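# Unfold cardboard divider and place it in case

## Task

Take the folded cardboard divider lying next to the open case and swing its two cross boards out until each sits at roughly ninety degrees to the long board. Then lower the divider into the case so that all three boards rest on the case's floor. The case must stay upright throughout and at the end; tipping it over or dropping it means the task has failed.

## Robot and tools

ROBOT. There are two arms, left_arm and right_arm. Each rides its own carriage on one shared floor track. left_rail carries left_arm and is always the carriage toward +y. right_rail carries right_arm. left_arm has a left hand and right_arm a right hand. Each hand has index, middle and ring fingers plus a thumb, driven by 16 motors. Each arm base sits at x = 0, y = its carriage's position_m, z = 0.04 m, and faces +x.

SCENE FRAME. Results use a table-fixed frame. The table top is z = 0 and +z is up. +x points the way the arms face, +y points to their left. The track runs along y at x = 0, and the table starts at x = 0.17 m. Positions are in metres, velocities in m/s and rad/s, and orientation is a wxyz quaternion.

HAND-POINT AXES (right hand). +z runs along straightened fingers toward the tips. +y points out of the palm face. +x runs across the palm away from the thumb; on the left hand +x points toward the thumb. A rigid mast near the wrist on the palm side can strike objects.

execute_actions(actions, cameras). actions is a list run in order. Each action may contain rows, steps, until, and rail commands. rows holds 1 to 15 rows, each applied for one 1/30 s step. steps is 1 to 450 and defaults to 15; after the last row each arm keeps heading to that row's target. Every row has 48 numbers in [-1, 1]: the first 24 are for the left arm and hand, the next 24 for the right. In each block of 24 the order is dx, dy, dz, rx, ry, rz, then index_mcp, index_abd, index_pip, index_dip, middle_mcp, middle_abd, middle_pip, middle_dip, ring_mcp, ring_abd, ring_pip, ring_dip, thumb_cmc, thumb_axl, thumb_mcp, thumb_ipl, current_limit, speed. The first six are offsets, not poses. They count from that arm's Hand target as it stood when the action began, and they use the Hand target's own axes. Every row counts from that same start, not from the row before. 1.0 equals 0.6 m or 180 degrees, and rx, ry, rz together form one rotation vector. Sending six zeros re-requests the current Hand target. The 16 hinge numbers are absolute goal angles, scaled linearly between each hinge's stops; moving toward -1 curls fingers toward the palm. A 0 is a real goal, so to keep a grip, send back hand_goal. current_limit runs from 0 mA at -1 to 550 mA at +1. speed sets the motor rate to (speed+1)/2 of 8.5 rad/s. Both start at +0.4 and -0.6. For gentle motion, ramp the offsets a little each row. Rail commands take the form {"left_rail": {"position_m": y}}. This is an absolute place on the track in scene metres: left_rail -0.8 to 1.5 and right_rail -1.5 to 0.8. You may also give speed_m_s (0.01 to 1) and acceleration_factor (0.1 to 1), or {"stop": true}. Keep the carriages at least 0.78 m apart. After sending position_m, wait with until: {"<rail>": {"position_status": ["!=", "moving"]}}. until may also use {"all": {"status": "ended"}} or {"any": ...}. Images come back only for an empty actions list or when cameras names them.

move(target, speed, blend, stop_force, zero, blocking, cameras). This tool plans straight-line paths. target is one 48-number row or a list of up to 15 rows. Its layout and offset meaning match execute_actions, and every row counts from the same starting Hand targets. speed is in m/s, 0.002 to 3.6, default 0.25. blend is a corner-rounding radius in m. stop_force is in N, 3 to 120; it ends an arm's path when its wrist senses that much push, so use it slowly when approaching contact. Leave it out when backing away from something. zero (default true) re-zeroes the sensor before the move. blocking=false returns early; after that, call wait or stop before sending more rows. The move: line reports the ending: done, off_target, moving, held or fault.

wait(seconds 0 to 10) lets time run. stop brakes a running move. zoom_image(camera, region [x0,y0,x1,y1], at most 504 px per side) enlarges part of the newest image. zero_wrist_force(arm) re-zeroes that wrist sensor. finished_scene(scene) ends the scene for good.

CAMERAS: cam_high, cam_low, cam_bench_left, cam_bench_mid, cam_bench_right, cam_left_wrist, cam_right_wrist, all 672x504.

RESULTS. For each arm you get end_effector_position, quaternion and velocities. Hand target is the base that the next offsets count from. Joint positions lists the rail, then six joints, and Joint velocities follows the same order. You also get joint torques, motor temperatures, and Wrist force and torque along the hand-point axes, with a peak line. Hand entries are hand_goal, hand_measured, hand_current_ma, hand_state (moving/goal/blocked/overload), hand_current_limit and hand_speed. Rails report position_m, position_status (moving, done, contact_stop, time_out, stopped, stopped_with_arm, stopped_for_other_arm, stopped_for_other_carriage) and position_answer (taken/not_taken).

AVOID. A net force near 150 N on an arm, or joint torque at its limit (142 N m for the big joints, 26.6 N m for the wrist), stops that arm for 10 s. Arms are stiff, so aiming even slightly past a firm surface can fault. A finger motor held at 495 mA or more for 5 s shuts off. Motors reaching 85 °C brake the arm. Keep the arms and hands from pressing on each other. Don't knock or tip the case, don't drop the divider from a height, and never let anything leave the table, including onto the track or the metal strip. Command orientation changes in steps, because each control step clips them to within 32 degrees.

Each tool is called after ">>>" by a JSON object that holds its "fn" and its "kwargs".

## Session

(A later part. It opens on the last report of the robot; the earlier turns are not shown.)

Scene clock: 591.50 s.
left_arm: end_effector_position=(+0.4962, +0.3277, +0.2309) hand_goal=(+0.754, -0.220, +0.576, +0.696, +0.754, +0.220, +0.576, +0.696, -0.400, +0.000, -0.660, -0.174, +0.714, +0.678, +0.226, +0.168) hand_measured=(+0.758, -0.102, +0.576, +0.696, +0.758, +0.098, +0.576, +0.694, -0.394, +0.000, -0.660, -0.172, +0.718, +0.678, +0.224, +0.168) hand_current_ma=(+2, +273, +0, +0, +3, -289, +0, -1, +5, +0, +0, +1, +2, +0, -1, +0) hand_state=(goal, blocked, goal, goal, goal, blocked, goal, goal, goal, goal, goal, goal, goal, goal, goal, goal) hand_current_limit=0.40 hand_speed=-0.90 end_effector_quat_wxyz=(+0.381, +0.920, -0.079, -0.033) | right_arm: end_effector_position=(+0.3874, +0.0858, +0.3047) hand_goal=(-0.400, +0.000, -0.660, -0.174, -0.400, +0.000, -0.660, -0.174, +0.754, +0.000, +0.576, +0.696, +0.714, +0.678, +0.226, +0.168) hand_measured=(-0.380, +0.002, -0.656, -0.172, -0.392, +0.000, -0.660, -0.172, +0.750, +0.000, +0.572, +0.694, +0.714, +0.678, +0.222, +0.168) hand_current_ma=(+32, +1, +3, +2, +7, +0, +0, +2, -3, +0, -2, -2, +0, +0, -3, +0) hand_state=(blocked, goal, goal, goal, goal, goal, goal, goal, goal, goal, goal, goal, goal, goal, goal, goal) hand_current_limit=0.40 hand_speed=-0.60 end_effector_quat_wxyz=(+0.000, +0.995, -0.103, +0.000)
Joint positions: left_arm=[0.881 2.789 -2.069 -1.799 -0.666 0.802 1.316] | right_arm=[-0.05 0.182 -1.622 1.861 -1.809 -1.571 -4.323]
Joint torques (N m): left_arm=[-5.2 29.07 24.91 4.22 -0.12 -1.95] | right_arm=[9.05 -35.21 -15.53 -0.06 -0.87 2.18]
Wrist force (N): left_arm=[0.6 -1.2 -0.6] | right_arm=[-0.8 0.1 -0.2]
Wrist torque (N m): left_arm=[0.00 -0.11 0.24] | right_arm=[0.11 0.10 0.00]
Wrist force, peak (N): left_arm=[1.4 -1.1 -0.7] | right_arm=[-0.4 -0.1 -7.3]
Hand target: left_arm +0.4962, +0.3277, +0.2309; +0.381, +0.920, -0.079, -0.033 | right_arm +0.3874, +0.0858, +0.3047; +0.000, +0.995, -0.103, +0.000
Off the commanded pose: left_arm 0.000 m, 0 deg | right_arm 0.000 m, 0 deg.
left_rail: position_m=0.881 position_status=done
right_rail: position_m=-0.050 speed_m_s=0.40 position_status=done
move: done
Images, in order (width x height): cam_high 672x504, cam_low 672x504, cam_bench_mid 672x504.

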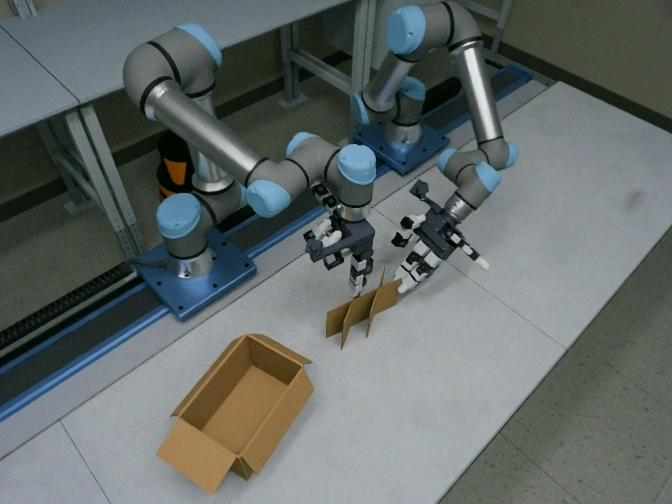

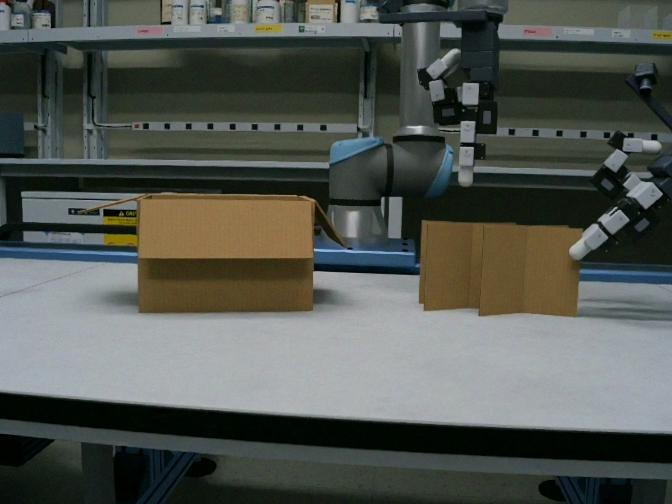

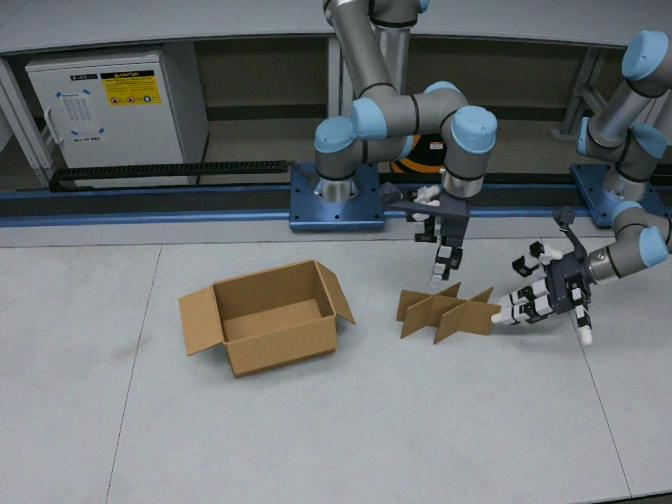

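>>> {"fn": "move", "kwargs": {"target": [0,0,0,0,0,0,0.754,-0.22,0.576,0.696,0.754,0.22,0.576,0.696,-0.4,0,-0.66,-0.174,0.714,0.678,0.226,0.168,0.4,-0.9,0.0355,-0.0092,0.04,0,0,0,-0.4,0,-0.66,-0.174,-0.4,0,-0.66,-0.174,0.754,0,0.576,0.696,0.714,0.678,0.226,0.168,0.4,-0.6], "speed": 0.08, "cameras": ["cam_bench_mid","cam_high"]}}

>>> {"fn": "zoom_image", "kwargs": {"camera": "cam_bench_mid", "region": [380, 210, 540, 350]}}

>>> {"fn": "zoom_image", "kwargs": {"camera": "cam_high", "region": [300, 220, 440, 360]}}

Scene clock: 603.00 s.
left_arm: end_effector_position=(+0.4962, +0.3277, +0.2309) hand_goal=(+0.754, -0.220, +0.576, +0.696, +0.754, +0.220, +0.576, +0.696, -0.400, +0.000, -0.660, -0.174, +0.714, +0.678, +0.226, +0.168) hand_measured=(+0.758, -0.102, +0.576, +0.696, +0.758, +0.098, +0.576, +0.694, -0.394, +0.000, -0.660, -0.172, +0.718, +0.678, +0.224, +0.168) hand_current_ma=(+2, +273, +0, +0, +3, -289, +0, -1, +5, +0, +0, +1, +2, +0, -1, +0) hand_state=(goal, blocked, goal, goal, goal, blocked, goal, goal, goal, goal, goal, goal, goal, goal, goal, goal) hand_current_limit=0.40 hand_speed=-0.90 end_effector_quat_wxyz=(+0.381, +0.920, -0.079, -0.033) | right_arm: end_effector_position=(+0.4093, +0.0868, +0.2807) hand_goal=(-0.400, +0.000, -0.660, -0.174, -0.400, +0.000, -0.660, -0.174, +0.754, +0.000, +0.576, +0.696, +0.714, +0.678, +0.226, +0.168) hand_measured=(-0.380, +0.002, -0.656, -0.172, -0.392, +0.000, -0.660, -0.172, +0.750, +0.000, +0.572, +0.694, +0.714, +0.678, +0.222, +0.168) hand_current_ma=(+32, +1, +3, +2, +7, +0, +0, +2, -3, +0, -2, -2, +0, +0, -3, +0) hand_state=(goal, goal, goal, goal, goal, goal, goal, goal, goal, goal, goal, goal, goal, goal, goal, goal) hand_current_limit=0.40 hand_speed=-0.60 end_effector_quat_wxyz=(+0.000, +0.995, -0.103, +0.000)
Joint positions: left_arm=[0.881 2.789 -2.069 -1.799 -0.666 0.802 1.316] | right_arm=[-0.05 0.176 -1.557 1.86 -1.874 -1.571 -4.329]
Joint torques (N m): left_arm=[-4.9 29.8 24.55 4.12 -0.17 -1.98] | right_arm=[-11.06 -8.42 -26.94 -4.47 0.5 -2.12]
Wrist force (N): left_arm=[0.7 -0.9 -0.4] | right_arm=[-0.9 -0.1 -0.4]
Wrist torque (N m): left_arm=[0.01 -0.13 0.24] | right_arm=[0.11 0.13 0.17]
Wrist force, peak (N): left_arm=[1.3 -1.0 -1.0] | right_arm=[-1.1 0.3 -0.9]
Hand target: left_arm +0.4962, +0.3277, +0.2309; +0.381, +0.920, -0.079, -0.033 | right_arm +0.4094, +0.0868, +0.2807; +0.000, +0.995, -0.103, +0.000
Off the commanded pose: left_arm 0.000 m, 0 deg | right_arm 0.000 m, 0 deg.
left_rail: position_m=0.881 position_status=done
right_rail: position_m=-0.050 speed_m_s=0.40 position_status=done
move: done
Images, in order (width x height): cam_high 672x504, cam_bench_mid 672x504.

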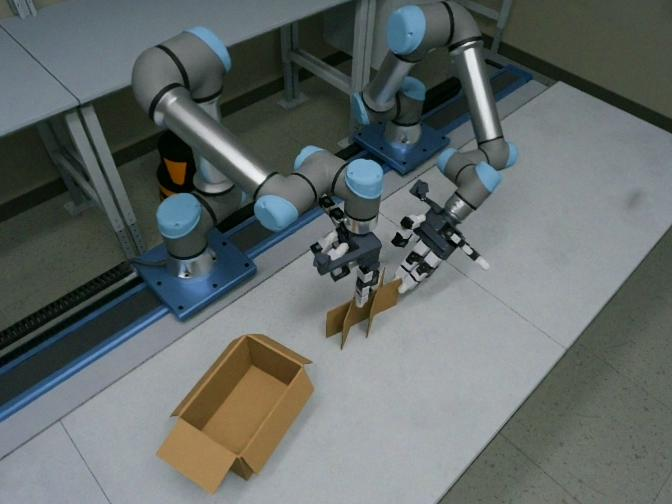

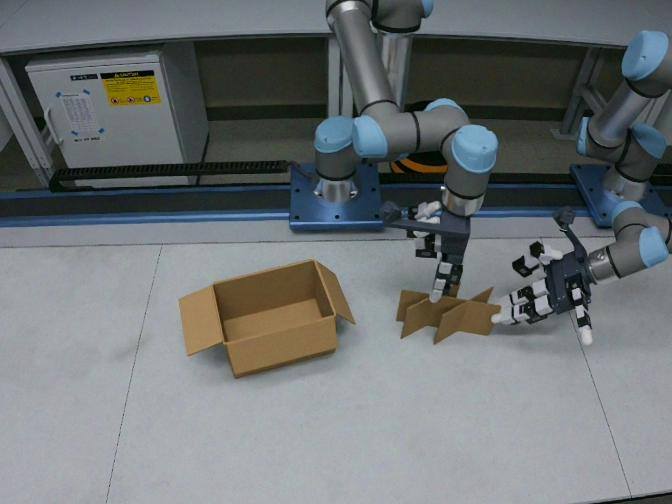

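Scaled by 3.150 from the camera's 672x504 image, which has a finer 960x720 frame.

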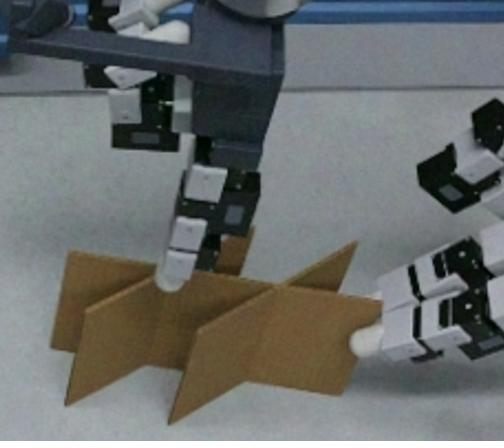

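Scaled by 3.600 from the camera's 672x504 image, which has a finer 960x720 frame.

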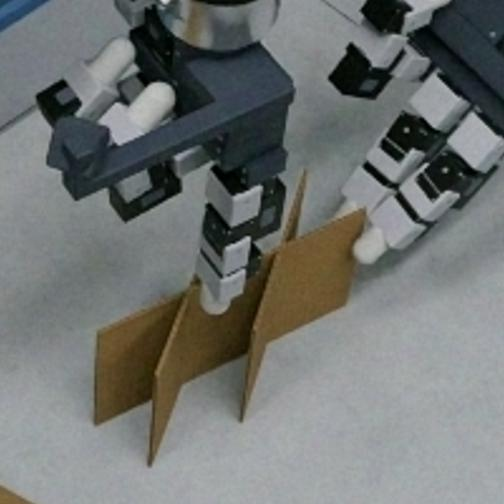

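>>> {"fn": "move", "kwargs": {"target": [0,0,0,0,0,0,0.754,-0.22,0.576,0.696,0.754,0.22,0.576,0.696,-0.4,0,-0.66,-0.174,0.714,0.678,0.226,0.168,0.4,-0.9,0,0,0.1395,0,0,0,-0.4,0,-0.66,-0.174,-0.4,0,-0.66,-0.174,0.754,0,0.576,0.696,0.714,0.678,0.226,0.168,0.4,-0.6], "speed": 0.04, "stop_force": 8}}

>>> {"fn": "move", "kwargs": {"target": [0,0,0,0,0,0,0.754,-0.22,0.576,0.696,0.754,0.22,0.576,0.696,-0.4,0,-0.66,-0.174,0.714,0.678,0.226,0.168,0.4,-0.9,0,-0.09,0,0,0,0,-0.4,0,-0.66,-0.174,-0.4,0,-0.66,-0.174,0.754,0,0.576,0.696,0.714,0.678,0.226,0.168,0.4,-0.6], "speed": 0.03, "stop_force": 10, "cameras": ["cam_bench_mid","cam_high","cam_low"]}}

>>> {"fn": "zoom_image", "kwargs": {"camera": "cam_bench_mid", "region": [380, 210, 540, 350]}}

>>> {"fn": "zoom_image", "kwargs": {"camera": "cam_high", "region": [300, 220, 440, 360]}}

Scene clock: 621.80 s.
left_arm: end_effector_position=(+0.4962, +0.3277, +0.2309) hand_goal=(+0.754, -0.220, +0.576, +0.696, +0.754, +0.220, +0.576, +0.696, -0.400, +0.000, -0.660, -0.174, +0.714, +0.678, +0.226, +0.168) hand_measured=(+0.758, -0.102, +0.576, +0.696, +0.758, +0.098, +0.576, +0.694, -0.394, +0.000, -0.660, -0.172, +0.718, +0.678, +0.224, +0.168) hand_current_ma=(+2, +273, +0, +0, +3, -289, +0, -1, +5, +0, +0, +1, +2, +0, -1, +0) hand_state=(goal, blocked, goal, goal, goal, blocked, goal, goal, goal, goal, goal, goal, goal, goal, goal, goal) hand_current_limit=0.40 hand_speed=-0.90 end_effector_quat_wxyz=(+0.381, +0.920, -0.079, -0.033) | right_arm: end_effector_position=(+0.4094, +0.0868, +0.1970) hand_goal=(-0.400, +0.000, -0.660, -0.174, -0.400, +0.000, -0.660, -0.174, +0.754, +0.000, +0.576, +0.696, +0.714, +0.678, +0.226, +0.168) hand_measured=(-0.380, +0.002, -0.656, -0.172, -0.392, +0.000, -0.660, -0.172, +0.750, +0.000, +0.572, +0.694, +0.714, +0.678, +0.222, +0.168) hand_current_ma=(+32, +1, +3, +2, +7, +0, +0, +2, -3, +0, -2, -2, +0, +0, -3, +0) hand_state=(goal, goal, goal, goal, goal, goal, goal, goal, goal, goal, goal, goal, goal, goal, goal, goal) hand_current_limit=0.40 hand_speed=-0.60 end_effector_quat_wxyz=(+0.000, +0.995, -0.103, +0.000)
Joint positions: left_arm=[0.881 2.789 -2.069 -1.799 -0.666 0.802 1.316] | right_arm=[-0.05 0.176 -1.471 2.003 -2.102 -1.571 -4.329]
Joint torques (N m): left_arm=[-4.99 29.6 24.05 4.13 -0.07 -2.01] | right_arm=[-3.46 -10.1 -13.94 -4.49 -0.79 -0.66]
Wrist force (N): left_arm=[1.1 -1.0 -0.8] | right_arm=[-0.4 0.1 -0.1]
Wrist torque (N m): left_arm=[0.04 -0.17 0.28] | right_arm=[0.12 0.06 0.15]
Wrist force, peak (N): left_arm=[1.3 -1.3 -0.5] | right_arm=[-1.1 -0.1 -0.7]
Hand target: left_arm +0.4962, +0.3277, +0.2309; +0.381, +0.920, -0.079, -0.033 | right_arm +0.4094, +0.0868, +0.1970; +0.000, +0.995, -0.103, +0.000
Off the commanded pose: left_arm 0.000 m, 0 deg | right_arm 0.000 m, 0 deg.
left_rail: position_m=0.881 position_status=done
right_rail: position_m=-0.050 speed_m_s=0.40 position_status=done
move: done

Scene clock: 624.57 s.
left_arm: end_effector_position=(+0.4962, +0.3277, +0.2309) hand_goal=(+0.754, -0.220, +0.576, +0.696, +0.754, +0.220, +0.576, +0.696, -0.400, +0.000, -0.660, -0.174, +0.714, +0.678, +0.226, +0.168) hand_measured=(+0.758, -0.102, +0.576, +0.696, +0.758, +0.098, +0.576, +0.694, -0.394, +0.000, -0.660, -0.172, +0.718, +0.678, +0.224, +0.168) hand_current_ma=(+2, +273, +0, +0, +3, -289, +0, -1, +5, +0, +0, +1, +2, +0, -1, +0) hand_state=(goal, blocked, goal, goal, goal, blocked, goal, goal, goal, goal, goal, goal, goal, goal, goal, goal) hand_current_limit=0.40 hand_speed=-0.90 end_effector_quat_wxyz=(+0.381, +0.920, -0.079, -0.033) | right_arm: end_effector_position=(+0.4205, +0.1397, +0.1969) hand_goal=(-0.400, +0.000, -0.660, -0.174, -0.400, +0.000, -0.660, -0.174, +0.754, +0.000, +0.576, +0.696, +0.714, +0.678, +0.226, +0.168) hand_measured=(-0.380, +0.002, -0.656, -0.172, -0.392, +0.000, -0.660, -0.172, +0.750, +0.000, +0.572, +0.694, +0.714, +0.678, +0.222, +0.168) hand_current_ma=(+32, +1, +3, +2, +7, +0, +0, +2, -3, +0, -2, -2, +0, +0, -3, +0) hand_state=(goal, goal, goal, goal, goal, goal, goal, goal, goal, goal, goal, goal, goal, goal, goal, goal) hand_current_limit=0.40 hand_speed=-0.60 end_effector_quat_wxyz=(+0.000, +0.995, -0.103, +0.000)
Joint positions: left_arm=[0.881 2.789 -2.069 -1.799 -0.666 0.802 1.316] | right_arm=[-0.05 0.275 -1.393 1.911 -2.088 -1.571 -4.23]
Joint torques (N m): left_arm=[-4.06 29.36 23.89 4.1 -0.24 -2.06] | right_arm=[8.24 -15.18 -25.97 -0.21 -0.85 2.27]
Wrist force (N): left_arm=[1.2 -0.9 -0.5] | right_arm=[-0.8 0.3 0.0]
Wrist torque (N m): left_arm=[0.03 -0.19 0.29] | right_arm=[0.15 0.09 -0.02]
Wrist force, peak (N): left_arm=[1.1 -1.5 -0.6] | right_arm=[-0.9 0.4 0.1]
Hand target: left_arm +0.4962, +0.3277, +0.2309; +0.381, +0.920, -0.079, -0.033 | right_arm +0.4205, +0.1397, +0.1969; +0.000, +0.995, -0.103, +0.000
Off the commanded pose: left_arm 0.000 m, 0 deg | right_arm 0.000 m, 0 deg.
left_rail: position_m=0.881 position_status=done
right_rail: position_m=-0.050 speed_m_s=0.40 position_status=done
move: done
Images, in order (width x height): cam_high 672x504, cam_low 672x504, cam_bench_mid 672x504.

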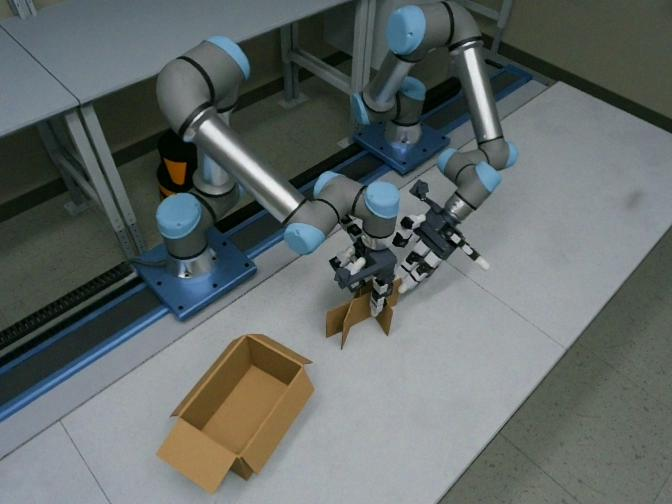

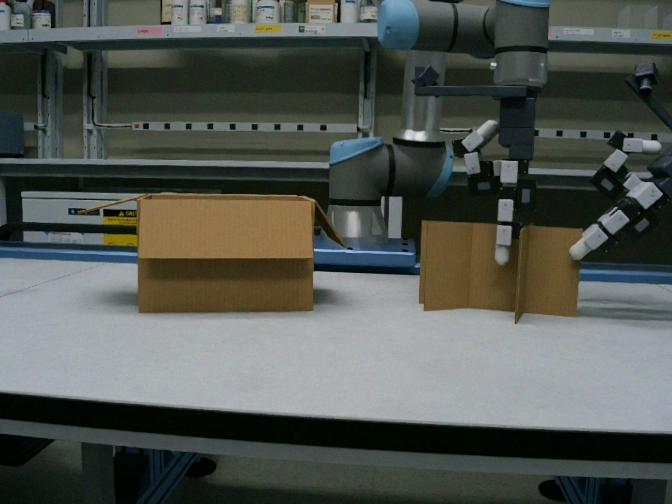

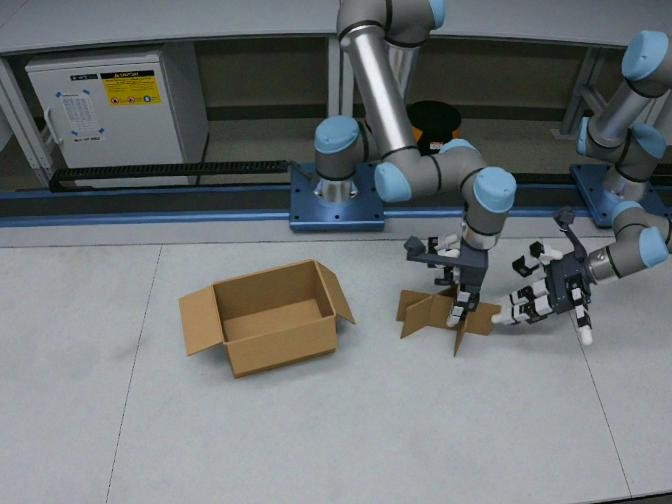

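Scaled by 3.150 from the camera's 672x504 image, which has a finer 960x720 frame.

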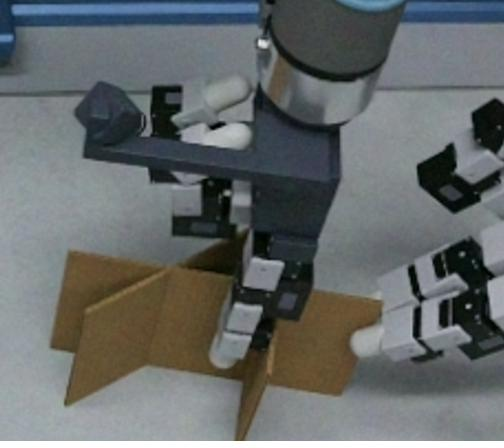

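Scaled by 3.600 from the camera's 672x504 image, which has a finer 960x720 frame.

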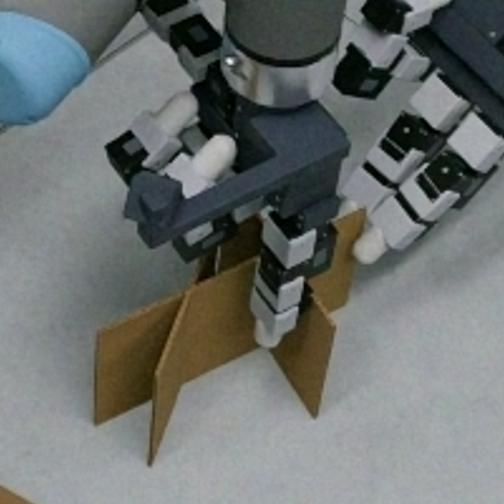

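>>> {"fn": "move", "kwargs": {"target": [[0,0,0,0,0,0,0.754,-0.22,0.576,0.696,0.754,0.22,0.576,0.696,-0.4,0,-0.66,-0.174,0.714,0.678,0.226,0.168,0.4,-0.9,0,-0.0142,0,0,0,0,-0.4,0,-0.66,-0.174,-0.4,0,-0.66,-0.174,0.754,0,0.576,0.696,0.714,0.678,0.226,0.168,0.4,-0.6],[0,0,0,0,0,0,0.754,-0.22,0.576,0.696,0.754,0.22,0.576,0.696,-0.4,0,-0.66,-0.174,0.714,0.678,0.226,0.168,0.4,-0.9,0,0.01,0,0,0,0,-0.4,0,-0.66,-0.174,-0.4,0,-0.66,-0.174,0.754,0,0.576,0.696,0.714,0.678,0.226,0.168,0.4,-0.6],[0,0,0,0,0,0,0.754,-0.22,0.576,0.696,0.754,0.22,0.576,0.696,-0.4,0,-0.66,-0.174,0.714,0.678,0.226,0.168,0.4,-0.9,0,0.05,-0.17,0,0,0,-0.4,0,-0.66,-0.174,-0.4,0,-0.66,-0.174,0.754,0,0.576,0.696,0.714,0.678,0.226,0.168,0.4,-0.6]], "speed": [0.03,0.05,0.12], "cameras": ["cam_bench_mid","cam_high","cam_low"]}}

>>> {"fn": "zoom_image", "kwargs": {"camera": "cam_bench_mid", "region": [380, 210, 540, 370]}}

>>> {"fn": "zoom_image", "kwargs": {"camera": "cam_high", "region": [300, 220, 440, 360]}}

Scene clock: 639.07 s.
left_arm: end_effector_position=(+0.4962, +0.3277, +0.2309) hand_goal=(+0.754, -0.220, +0.576, +0.696, +0.754, +0.220, +0.576, +0.696, -0.400, +0.000, -0.660, -0.174, +0.714, +0.678, +0.226, +0.168) hand_measured=(+0.758, -0.102, +0.576, +0.696, +0.758, +0.098, +0.576, +0.694, -0.394, +0.000, -0.660, -0.172, +0.718, +0.678, +0.224, +0.168) hand_current_ma=(+2, +273, +0, +0, +3, -289, +0, -1, +5, +0, +0, +1, +2, +0, -1, +0) hand_state=(goal, blocked, goal, goal, goal, blocked, goal, goal, goal, goal, goal, goal, goal, goal, goal, goal) hand_current_limit=0.40 hand_speed=-0.90 end_effector_quat_wxyz=(+0.381, +0.920, -0.079, -0.033) | right_arm: end_effector_position=(+0.4143, +0.1103, +0.2989) hand_goal=(-0.400, +0.000, -0.660, -0.174, -0.400, +0.000, -0.660, -0.174, +0.754, +0.000, +0.576, +0.696, +0.714, +0.678, +0.226, +0.168) hand_measured=(-0.380, +0.002, -0.656, -0.172, -0.392, +0.000, -0.660, -0.172, +0.750, +0.000, +0.572, +0.694, +0.714, +0.678, +0.222, +0.168) hand_current_ma=(+32, +1, +3, +2, +7, +0, +0, +2, -3, +0, -2, -2, +0, +0, -3, +0) hand_state=(goal, goal, goal, goal, goal, goal, goal, goal, goal, goal, goal, goal, goal, goal, goal, goal) hand_current_limit=0.40 hand_speed=-0.60 end_effector_quat_wxyz=(+0.000, +0.995, -0.103, +0.000)
Joint positions: left_arm=[0.881 2.789 -2.069 -1.799 -0.666 0.802 1.316] | right_arm=[-0.05 0.221 -1.533 1.787 -1.825 -1.571 -4.284]
Joint torques (N m): left_arm=[-2.88 29.06 23.94 4.18 -0.05 -2.1] | right_arm=[-10.67 -39.37 -27.2 -0.04 1.06 -2.18]
Wrist force (N): left_arm=[1.1 -1.0 -0.3] | right_arm=[-0.8 0.0 -0.2]
Wrist torque (N m): left_arm=[0.00 -0.17 0.28] | right_arm=[0.08 0.09 0.15]
Wrist force, peak (N): left_arm=[1.4 -1.0 -0.8] | right_arm=[-1.2 -0.3 0.1]
Hand target: left_arm +0.4962, +0.3277, +0.2309; +0.381, +0.920, -0.079, -0.033 | right_arm +0.4143, +0.1103, +0.2990; +0.000, +0.995, -0.103, +0.000
Off the commanded pose: left_arm 0.000 m, 0 deg | right_arm 0.000 m, 0 deg.
left_rail: position_m=0.881 position_status=done
right_rail: position_m=-0.050 speed_m_s=0.40 position_status=done
move: done
Images, in order (width x height): cam_high 672x504, cam_low 672x504, cam_bench_mid 672x504.

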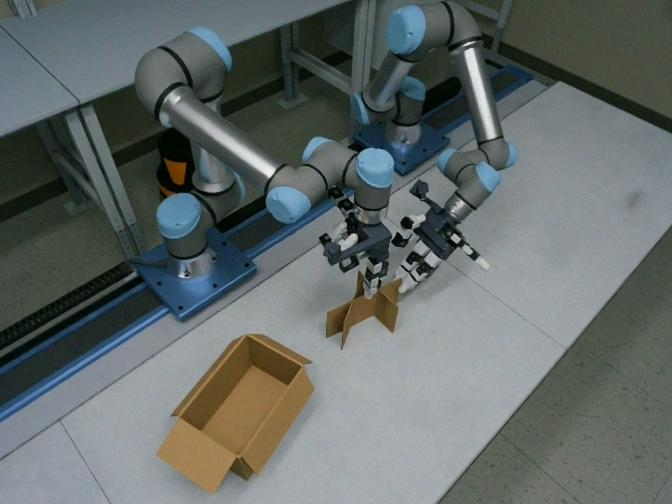

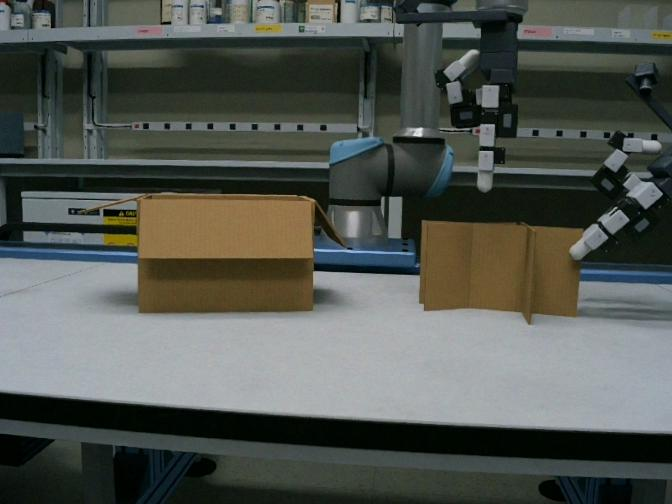

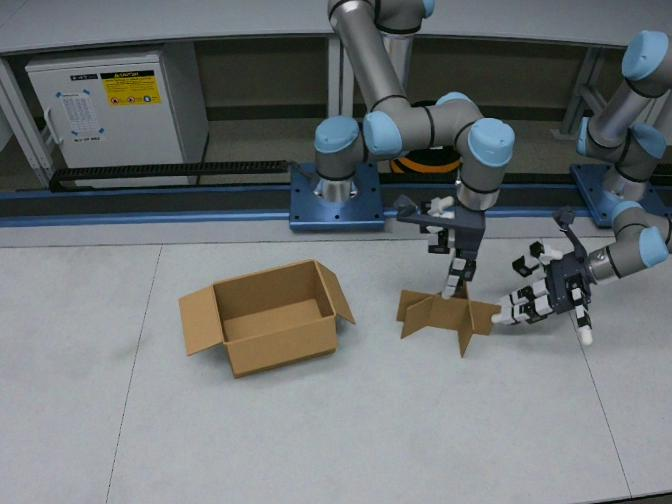

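Scaled by 3.150 from the camera's 672x504 image, which has a finer 960x720 frame.

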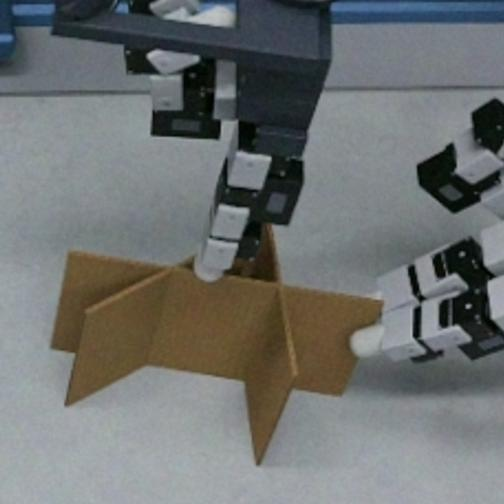

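Scaled by 3.600 from the camera's 672x504 image, which has a finer 960x720 frame.

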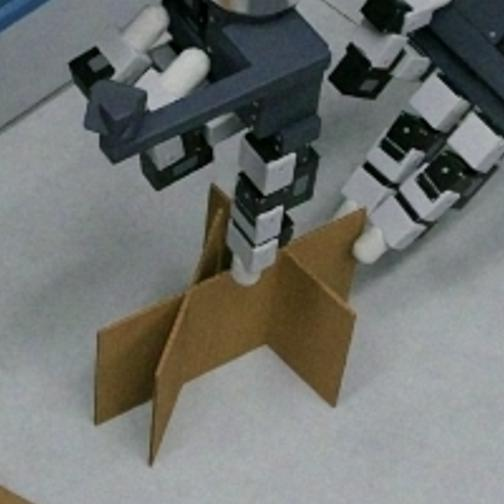

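>>> {"fn": "move", "kwargs": {"target": [[0,0,0,0,0,0,0.754,-0.22,0.576,0.696,0.754,0.22,0.576,0.696,-0.4,0,-0.66,-0.174,0.714,0.678,0.226,0.168,0.4,-0.9,0.0057,0.1763,0,0,0,0,-0.4,0,-0.66,-0.174,-0.4,0,-0.66,-0.174,0.754,0,0.576,0.696,0.714,0.678,0.226,0.168,0.4,-0.6],[0,0,0,0,0,0,0.754,-0.22,0.576,0.696,0.754,0.22,0.576,0.696,-0.4,0,-0.66,-0.174,0.714,0.678,0.226,0.168,0.4,-0.9,0.0057,0.1763,0.17,0,0,0,-0.4,0,-0.66,-0.174,-0.4,0,-0.66,-0.174,0.754,0,0.576,0.696,0.714,0.678,0.226,0.168,0.4,-0.6],[0,0,0,0,0,0,0.754,-0.22,0.576,0.696,0.754,0.22,0.576,0.696,-0.4,0,-0.66,-0.174,0.714,0.678,0.226,0.168,0.4,-0.9,0.0057,0.078,0.17,0,0,0,-0.4,0,-0.66,-0.174,-0.4,0,-0.66,-0.174,0.754,0,0.576,0.696,0.714,0.678,0.226,0.168,0.4,-0.6],[0,0,0,0,0,0,0.754,-0.22,0.576,0.696,0.754,0.22,0.576,0.696,-0.4,0,-0.66,-0.174,0.714,0.678,0.226,0.168,0.4,-0.9,0.0057,0.12,0.17,0,0,0,-0.4,0,-0.66,-0.174,-0.4,0,-0.66,-0.174,0.754,0,0.576,0.696,0.714,0.678,0.226,0.168,0.4,-0.6]], "speed": [0.15,0.06,0.03,0.06], "cameras": ["cam_bench_mid","cam_high","cam_low"]}}

>>> {"fn": "zoom_image", "kwargs": {"camera": "cam_bench_mid", "region": [380, 210, 540, 370]}}

>>> {"fn": "zoom_image", "kwargs": {"camera": "cam_high", "region": [300, 220, 440, 360]}}

Scene clock: 672.47 s.
left_arm: end_effector_position=(+0.4962, +0.3277, +0.2309) hand_goal=(+0.754, -0.220, +0.576, +0.696, +0.754, +0.220, +0.576, +0.696, -0.400, +0.000, -0.660, -0.174, +0.714, +0.678, +0.226, +0.168) hand_measured=(+0.758, -0.102, +0.576, +0.696, +0.758, +0.098, +0.576, +0.694, -0.394, +0.000, -0.660, -0.172, +0.718, +0.678, +0.224, +0.168) hand_current_ma=(+2, +273, +0, +0, +3, -289, +0, -1, +5, +0, +0, +1, +2, +0, -1, +0) hand_state=(goal, blocked, goal, goal, goal, blocked, goal, goal, goal, goal, goal, goal, goal, goal, goal, goal) hand_current_limit=0.40 hand_speed=-0.90 end_effector_quat_wxyz=(+0.381, +0.920, -0.079, -0.033) | right_arm: end_effector_position=(+0.4029, +0.0393, +0.1970) hand_goal=(-0.400, +0.000, -0.660, -0.174, -0.400, +0.000, -0.660, -0.174, +0.754, +0.000, +0.576, +0.696, +0.714, +0.678, +0.226, +0.168) hand_measured=(-0.380, +0.002, -0.656, -0.172, -0.392, +0.000, -0.660, -0.172, +0.750, +0.000, +0.572, +0.694, +0.714, +0.678, +0.222, +0.168) hand_current_ma=(+32, +1, +2, +2, +7, +0, +0, +2, -2, +0, -2, -2, +0, +0, -3, +0) hand_state=(goal, goal, goal, goal, goal, goal, goal, goal, goal, goal, goal, goal, goal, goal, goal, goal) hand_current_limit=0.40 hand_speed=-0.60 end_effector_quat_wxyz=(+0.000, +0.995, -0.103, +0.000) end_effector_velocity=(+0.000, -0.001, -0.001) end_effector_angular_velocity=(-0.001, +0.001, +0.003)
Joint positions: left_arm=[0.881 2.789 -2.069 -1.799 -0.666 0.802 1.316] | right_arm=[-0.05 0.077 -1.53 2.066 -2.107 -1.571 -4.428]
Joint velocities: left_arm=[within noise] | right_arm=[0 -0.002 -0.001 0.003 -0.001 -0.001 -0.005]
Joint torques (N m): left_arm=[-1.93 29.44 24.76 4.14 -0.25 -2.07] | right_arm=[-13.23 -36.97 -12.96 -4.43 0.64 -1.88]
Wrist force (N): left_arm=[0.6 -1.2 -0.7] | right_arm=[-0.2 -0.2 -0.1]
Wrist torque (N m): left_arm=[0.00 -0.11 0.24] | right_arm=[0.08 0.07 0.15]
Wrist force, peak (N): left_arm=[1.2 -1.2 -0.8] | right_arm=[-0.8 -1.1 -0.3]
Hand target: left_arm +0.4962, +0.3277, +0.2309; +0.381, +0.920, -0.079, -0.033 | right_arm +0.4028, +0.0392, +0.1970; +0.000, +0.995, -0.103, +0.000
Off the commanded pose: left_arm 0.000 m, 0 deg | right_arm 0.000 m, 0 deg.
left_rail: position_m=0.881 position_status=done
right_rail: position_m=-0.050 speed_m_s=0.40 position_status=done
move: done
Images, in order (width x height): cam_high 672x504, cam_low 672x504, cam_bench_mid 672x504.

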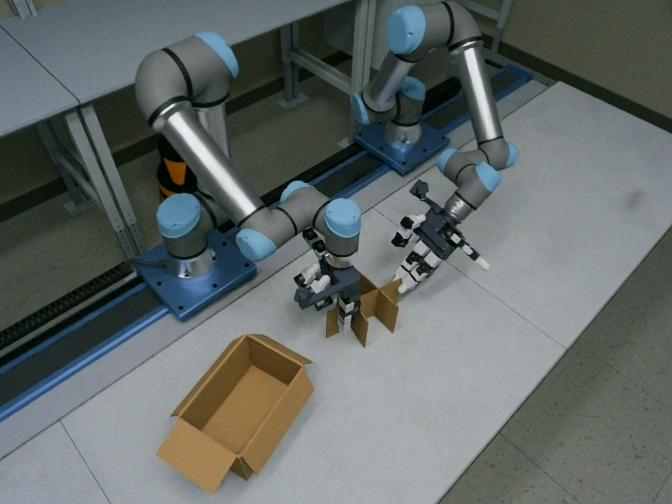

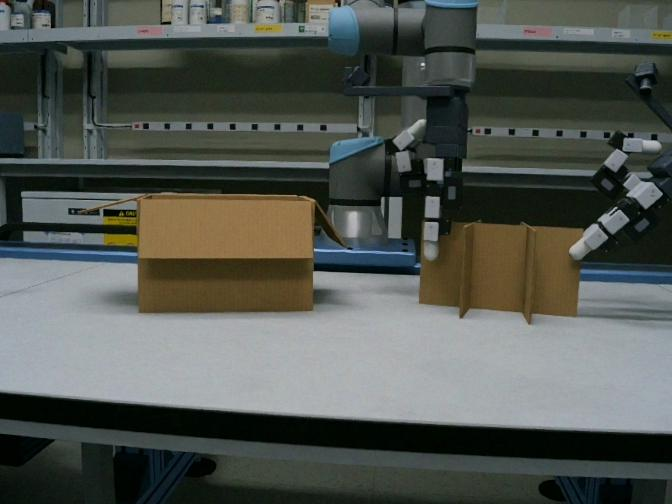

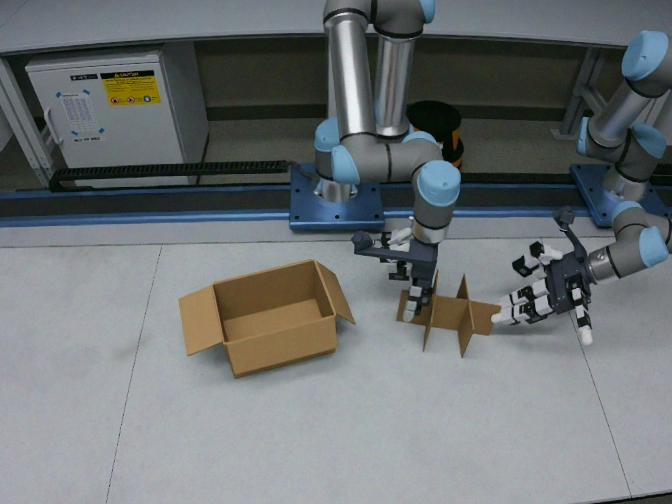

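Scaled by 3.150 from the camera's 672x504 image, which has a finer 960x720 frame.

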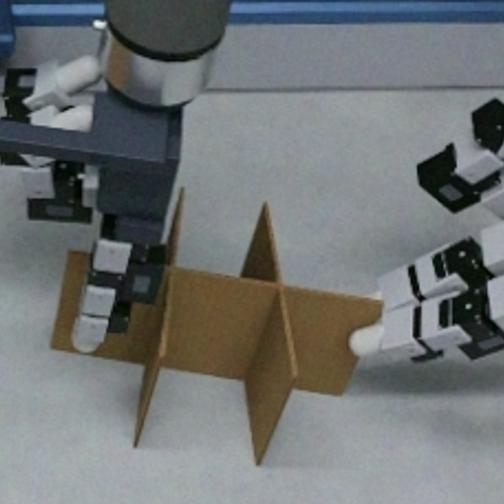

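Scaled by 3.600 from the camera's 672x504 image, which has a finer 960x720 frame.

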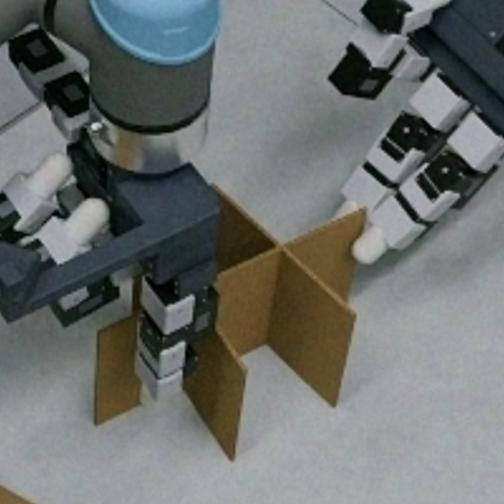

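>>> {"fn": "move", "kwargs": {"target": [[0,0,0,0,0,0,0.754,-0.22,0.576,0.696,0.754,0.22,0.576,0.696,-0.4,0,-0.66,-0.174,0.714,0.678,0.226,0.168,0.4,-0.9,0,0,-0.17,0,0,0,-0.4,0,-0.66,-0.174,-0.4,0,-0.66,-0.174,0.754,0,0.576,0.696,0.714,0.678,0.226,0.168,0.4,-0.6],[0,0,0,0,0,0,0.754,-0.22,0.576,0.696,0.754,0.22,0.576,0.696,-0.4,0,-0.66,-0.174,0.714,0.678,0.226,0.168,0.4,-0.9,-0.1333,-0.1349,-0.17,0,0,0,-0.4,0,-0.66,-0.174,-0.4,0,-0.66,-0.174,0.754,0,0.576,0.696,0.714,0.678,0.226,0.168,0.4,-0.6]], "speed": 0.15, "cameras": ["cam_bench_mid","cam_high"]}}

>>> {"fn": "zoom_image", "kwargs": {"camera": "cam_bench_mid", "region": [380, 210, 540, 370]}}

>>> {"fn": "zoom_image", "kwargs": {"camera": "cam_high", "region": [300, 220, 440, 360]}}

Scene clock: 691.70 s.
left_arm: end_effector_position=(+0.4962, +0.3277, +0.2309) hand_goal=(+0.754, -0.220, +0.576, +0.696, +0.754, +0.220, +0.576, +0.696, -0.400, +0.000, -0.660, -0.174, +0.714, +0.678, +0.226, +0.168) hand_measured=(+0.758, -0.102, +0.576, +0.696, +0.758, +0.098, +0.576, +0.694, -0.394, +0.000, -0.660, -0.172, +0.718, +0.678, +0.224, +0.168) hand_current_ma=(+2, +273, +0, +0, +3, -289, +0, -1, +5, +0, +0, +1, +2, +0, -1, +0) hand_state=(goal, blocked, goal, goal, goal, blocked, goal, goal, goal, goal, goal, goal, goal, goal, goal, goal) hand_current_limit=0.40 hand_speed=-0.90 end_effector_quat_wxyz=(+0.381, +0.920, -0.079, -0.033) | right_arm: end_effector_position=(+0.3413, +0.1348, +0.2990) hand_goal=(-0.400, +0.000, -0.660, -0.174, -0.400, +0.000, -0.660, -0.174, +0.754, +0.000, +0.576, +0.696, +0.714, +0.678, +0.226, +0.168) hand_measured=(-0.380, +0.002, -0.656, -0.172, -0.392, +0.000, -0.660, -0.172, +0.750, +0.000, +0.572, +0.694, +0.714, +0.678, +0.222, +0.168) hand_current_ma=(+31, +1, +2, +2, +7, +0, +0, +2, -2, +0, -2, -2, +0, +0, -3, +0) hand_state=(goal, goal, goal, goal, goal, goal, goal, goal, goal, goal, goal, goal, goal, goal, goal, goal) hand_current_limit=0.40 hand_speed=-0.60 end_effector_quat_wxyz=(+0.000, +0.995, -0.103, +0.000)
Joint positions: left_arm=[0.881 2.789 -2.069 -1.799 -0.666 0.802 1.316] | right_arm=[-0.05 0.313 -1.656 1.907 -1.821 -1.571 -4.192]
Joint torques (N m): left_arm=[-0.95 28.6 24.96 3.98 -0.35 -2.02] | right_arm=[9.36 -5.08 -27.52 -0.6 -1.74 2.09]
Wrist force (N): left_arm=[1.2 -0.8 -0.8] | right_arm=[-0.9 0.2 0.1]
Wrist torque (N m): left_arm=[0.06 -0.19 0.28] | right_arm=[0.12 0.12 0.01]
Wrist force, peak (N): left_arm=[1.2 -1.6 -0.6] | right_arm=[-1.7 -0.7 0.0]
Hand target: left_arm +0.4962, +0.3277, +0.2309; +0.381, +0.920, -0.079, -0.033 | right_arm +0.3413, +0.1348, +0.2990; +0.000, +0.995, -0.103, +0.000
Off the commanded pose: left_arm 0.000 m, 0 deg | right_arm 0.000 m, 0 deg.
left_rail: position_m=0.881 position_status=done
right_rail: position_m=-0.050 speed_m_s=0.40 position_status=done
move: done
Images, in order (width x height): cam_high 672x504, cam_bench_mid 672x504.

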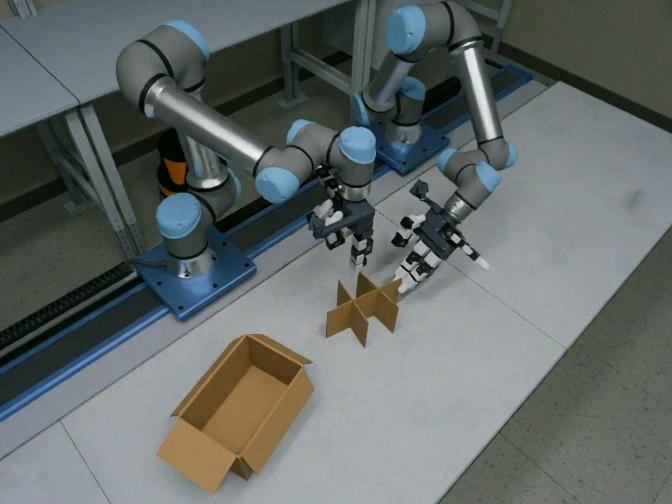

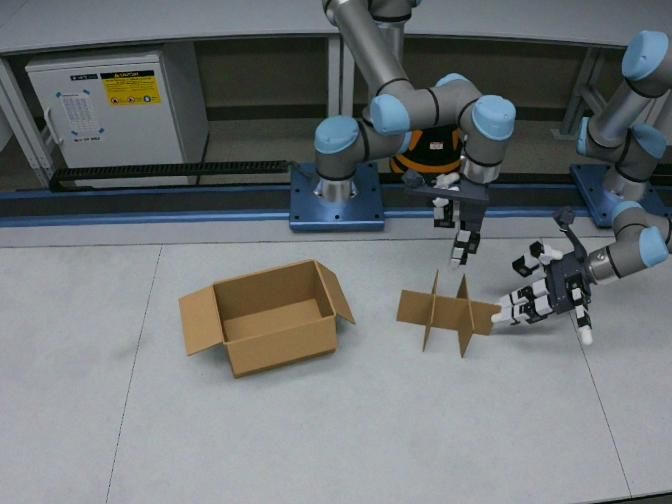

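Scaled by 3.150 from the camera's 672x504 image, which has a finer 960x720 frame.

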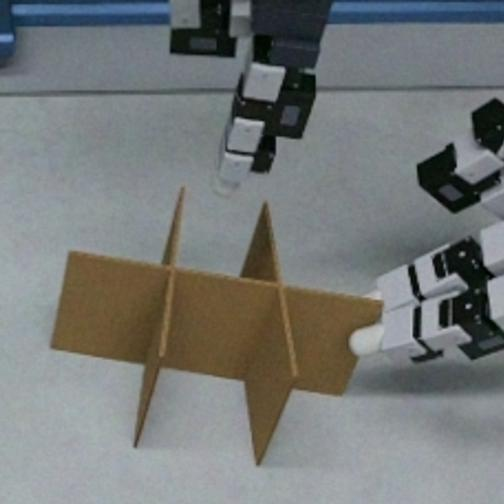

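Scaled by 3.600 from the camera's 672x504 image, which has a finer 960x720 frame.

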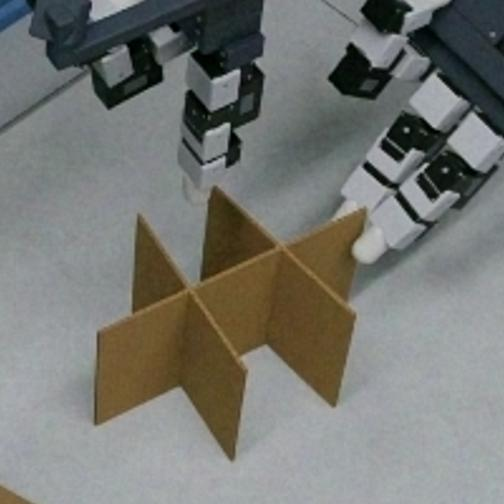

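>>> {"fn": "move", "kwargs": {"target": [[0,0,0,0,0,0,0.754,-0.22,0.576,0.696,0.754,0.22,0.576,0.696,-0.4,0,-0.66,-0.174,0.714,0.678,0.226,0.168,0.4,-0.9,0,0.003,0.17,0,0,0,-0.4,0,-0.66,-0.174,-0.4,0,-0.66,-0.174,0.754,0,0.576,0.696,0.714,0.678,0.226,0.168,0.4,-0.6],[0,0,0,0,0,0,0.754,-0.22,0.576,0.696,0.754,0.22,0.576,0.696,-0.4,0,-0.66,-0.174,0.714,0.678,0.226,0.168,0.4,-0.9,0,-0.0417,0.17,0,0,0,-0.4,0,-0.66,-0.174,-0.4,0,-0.66,-0.174,0.754,0,0.576,0.696,0.714,0.678,0.226,0.168,0.4,-0.6],[0,0,0,0,0,0,0.754,-0.22,0.576,0.696,0.754,0.22,0.576,0.696,-0.4,0,-0.66,-0.174,0.714,0.678,0.226,0.168,0.4,-0.9,0,-0.01,0.17,0,0,0,-0.4,0,-0.66,-0.174,-0.4,0,-0.66,-0.174,0.754,0,0.576,0.696,0.714,0.678,0.226,0.168,0.4,-0.6],[0,0,0,0,0,0,0.754,-0.22,0.576,0.696,0.754,0.22,0.576,0.696,-0.4,0,-0.66,-0.174,0.714,0.678,0.226,0.168,0.4,-0.9,0,-0.01,0,0,0,0,-0.4,0,-0.66,-0.174,-0.4,0,-0.66,-0.174,0.754,0,0.576,0.696,0.714,0.678,0.226,0.168,0.4,-0.6]], "speed": [0.07,0.03,0.06,0.12], "cameras": ["cam_bench_mid","cam_high"]}}

>>> {"fn": "zoom_image", "kwargs": {"camera": "cam_bench_mid", "region": [380, 250, 520, 370]}}

>>> {"fn": "zoom_image", "kwargs": {"camera": "cam_high", "region": [310, 250, 430, 360]}}

Scene clock: 714.87 s.
left_arm: end_effector_position=(+0.4962, +0.3277, +0.2309) hand_goal=(+0.754, -0.220, +0.576, +0.696, +0.754, +0.220, +0.576, +0.696, -0.400, +0.000, -0.660, -0.174, +0.714, +0.678, +0.226, +0.168) hand_measured=(+0.758, -0.102, +0.576, +0.696, +0.758, +0.098, +0.576, +0.694, -0.394, +0.000, -0.660, -0.172, +0.718, +0.678, +0.224, +0.168) hand_current_ma=(+2, +273, +0, +0, +3, -289, +0, -1, +5, +0, +0, +1, +2, +0, -1, +0) hand_state=(goal, blocked, goal, goal, goal, blocked, goal, goal, goal, goal, goal, goal, goal, goal, goal, goal) hand_current_limit=0.40 hand_speed=-0.90 end_effector_quat_wxyz=(+0.381, +0.920, -0.079, -0.033) | right_arm: end_effector_position=(+0.3425, +0.1407, +0.2989) hand_goal=(-0.400, +0.000, -0.660, -0.174, -0.400, +0.000, -0.660, -0.174, +0.754, +0.000, +0.576, +0.696, +0.714, +0.678, +0.226, +0.168) hand_measured=(-0.380, +0.002, -0.656, -0.172, -0.392, +0.000, -0.660, -0.172, +0.750, +0.000, +0.572, +0.694, +0.714, +0.678, +0.222, +0.168) hand_current_ma=(+31, +1, +2, +2, +7, +0, +0, +2, -2, +0, -2, -2, +0, +0, -3, +0) hand_state=(goal, goal, goal, goal, goal, goal, goal, goal, goal, goal, goal, goal, goal, goal, goal, goal) hand_current_limit=0.40 hand_speed=-0.60 end_effector_quat_wxyz=(+0.000, +0.995, -0.103, +0.000)
Joint positions: left_arm=[0.881 2.789 -2.069 -1.799 -0.666 0.802 1.316] | right_arm=[-0.05 0.324 -1.645 1.897 -1.823 -1.571 -4.181]
Joint torques (N m): left_arm=[-0.51 28.68 24.46 4.01 -0.37 -2.25] | right_arm=[-11.17 -33.33 -27.52 -0.15 0.87 -2.21]
Wrist force (N): left_arm=[1.0 -0.9 -0.4] | right_arm=[-0.8 0.2 -0.1]
Wrist torque (N m): left_arm=[0.00 -0.16 0.27] | right_arm=[0.13 0.10 0.15]
Wrist force, peak (N): left_arm=[1.6 -1.1 -0.5] | right_arm=[-1.0 0.2 -0.8]
Hand target: left_arm +0.4962, +0.3277, +0.2309; +0.381, +0.920, -0.079, -0.033 | right_arm +0.3425, +0.1407, +0.2990; +0.000, +0.995, -0.103, +0.000
Off the commanded pose: left_arm 0.000 m, 0 deg | right_arm 0.000 m, 0 deg.
left_rail: position_m=0.881 position_status=done
right_rail: position_m=-0.050 speed_m_s=0.40 position_status=done
move: done
Images, in order (width x height): cam_high 672x504, cam_bench_mid 672x504.

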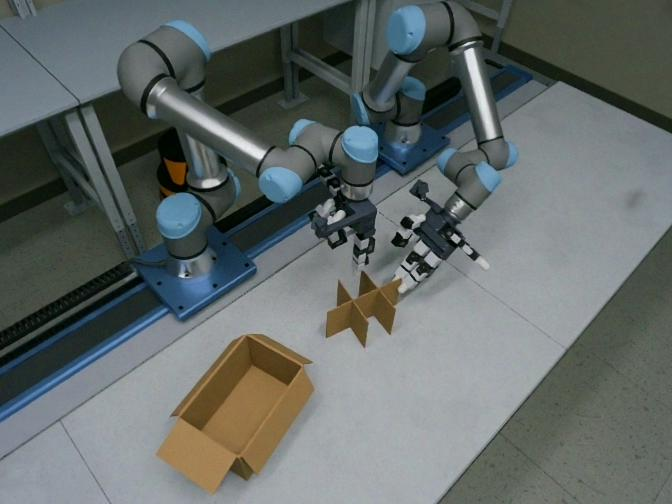

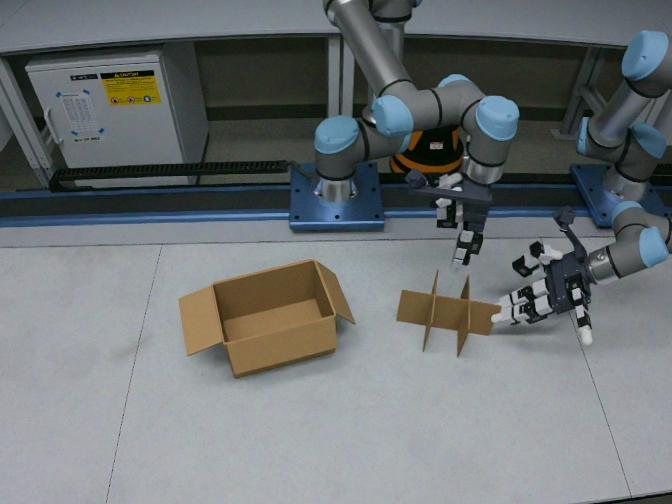

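Scaled by 3.600 from the camera's 672x504 image, which has a finer 960x720 frame.

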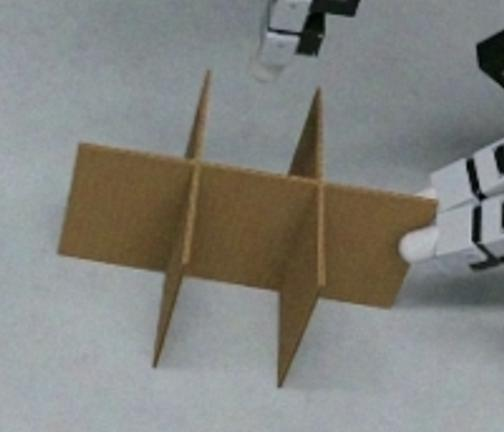

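Scaled by 4.200 from the camera's 672x504 image, which has a finer 960x720 frame.

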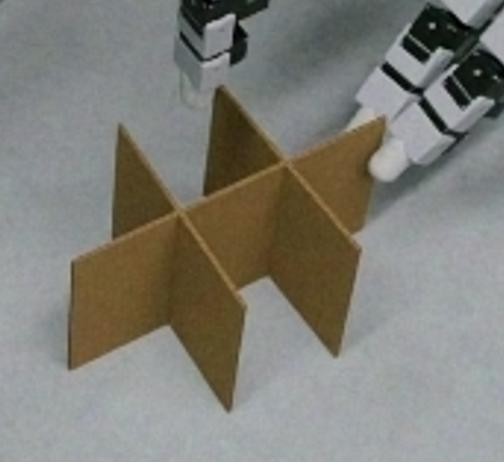

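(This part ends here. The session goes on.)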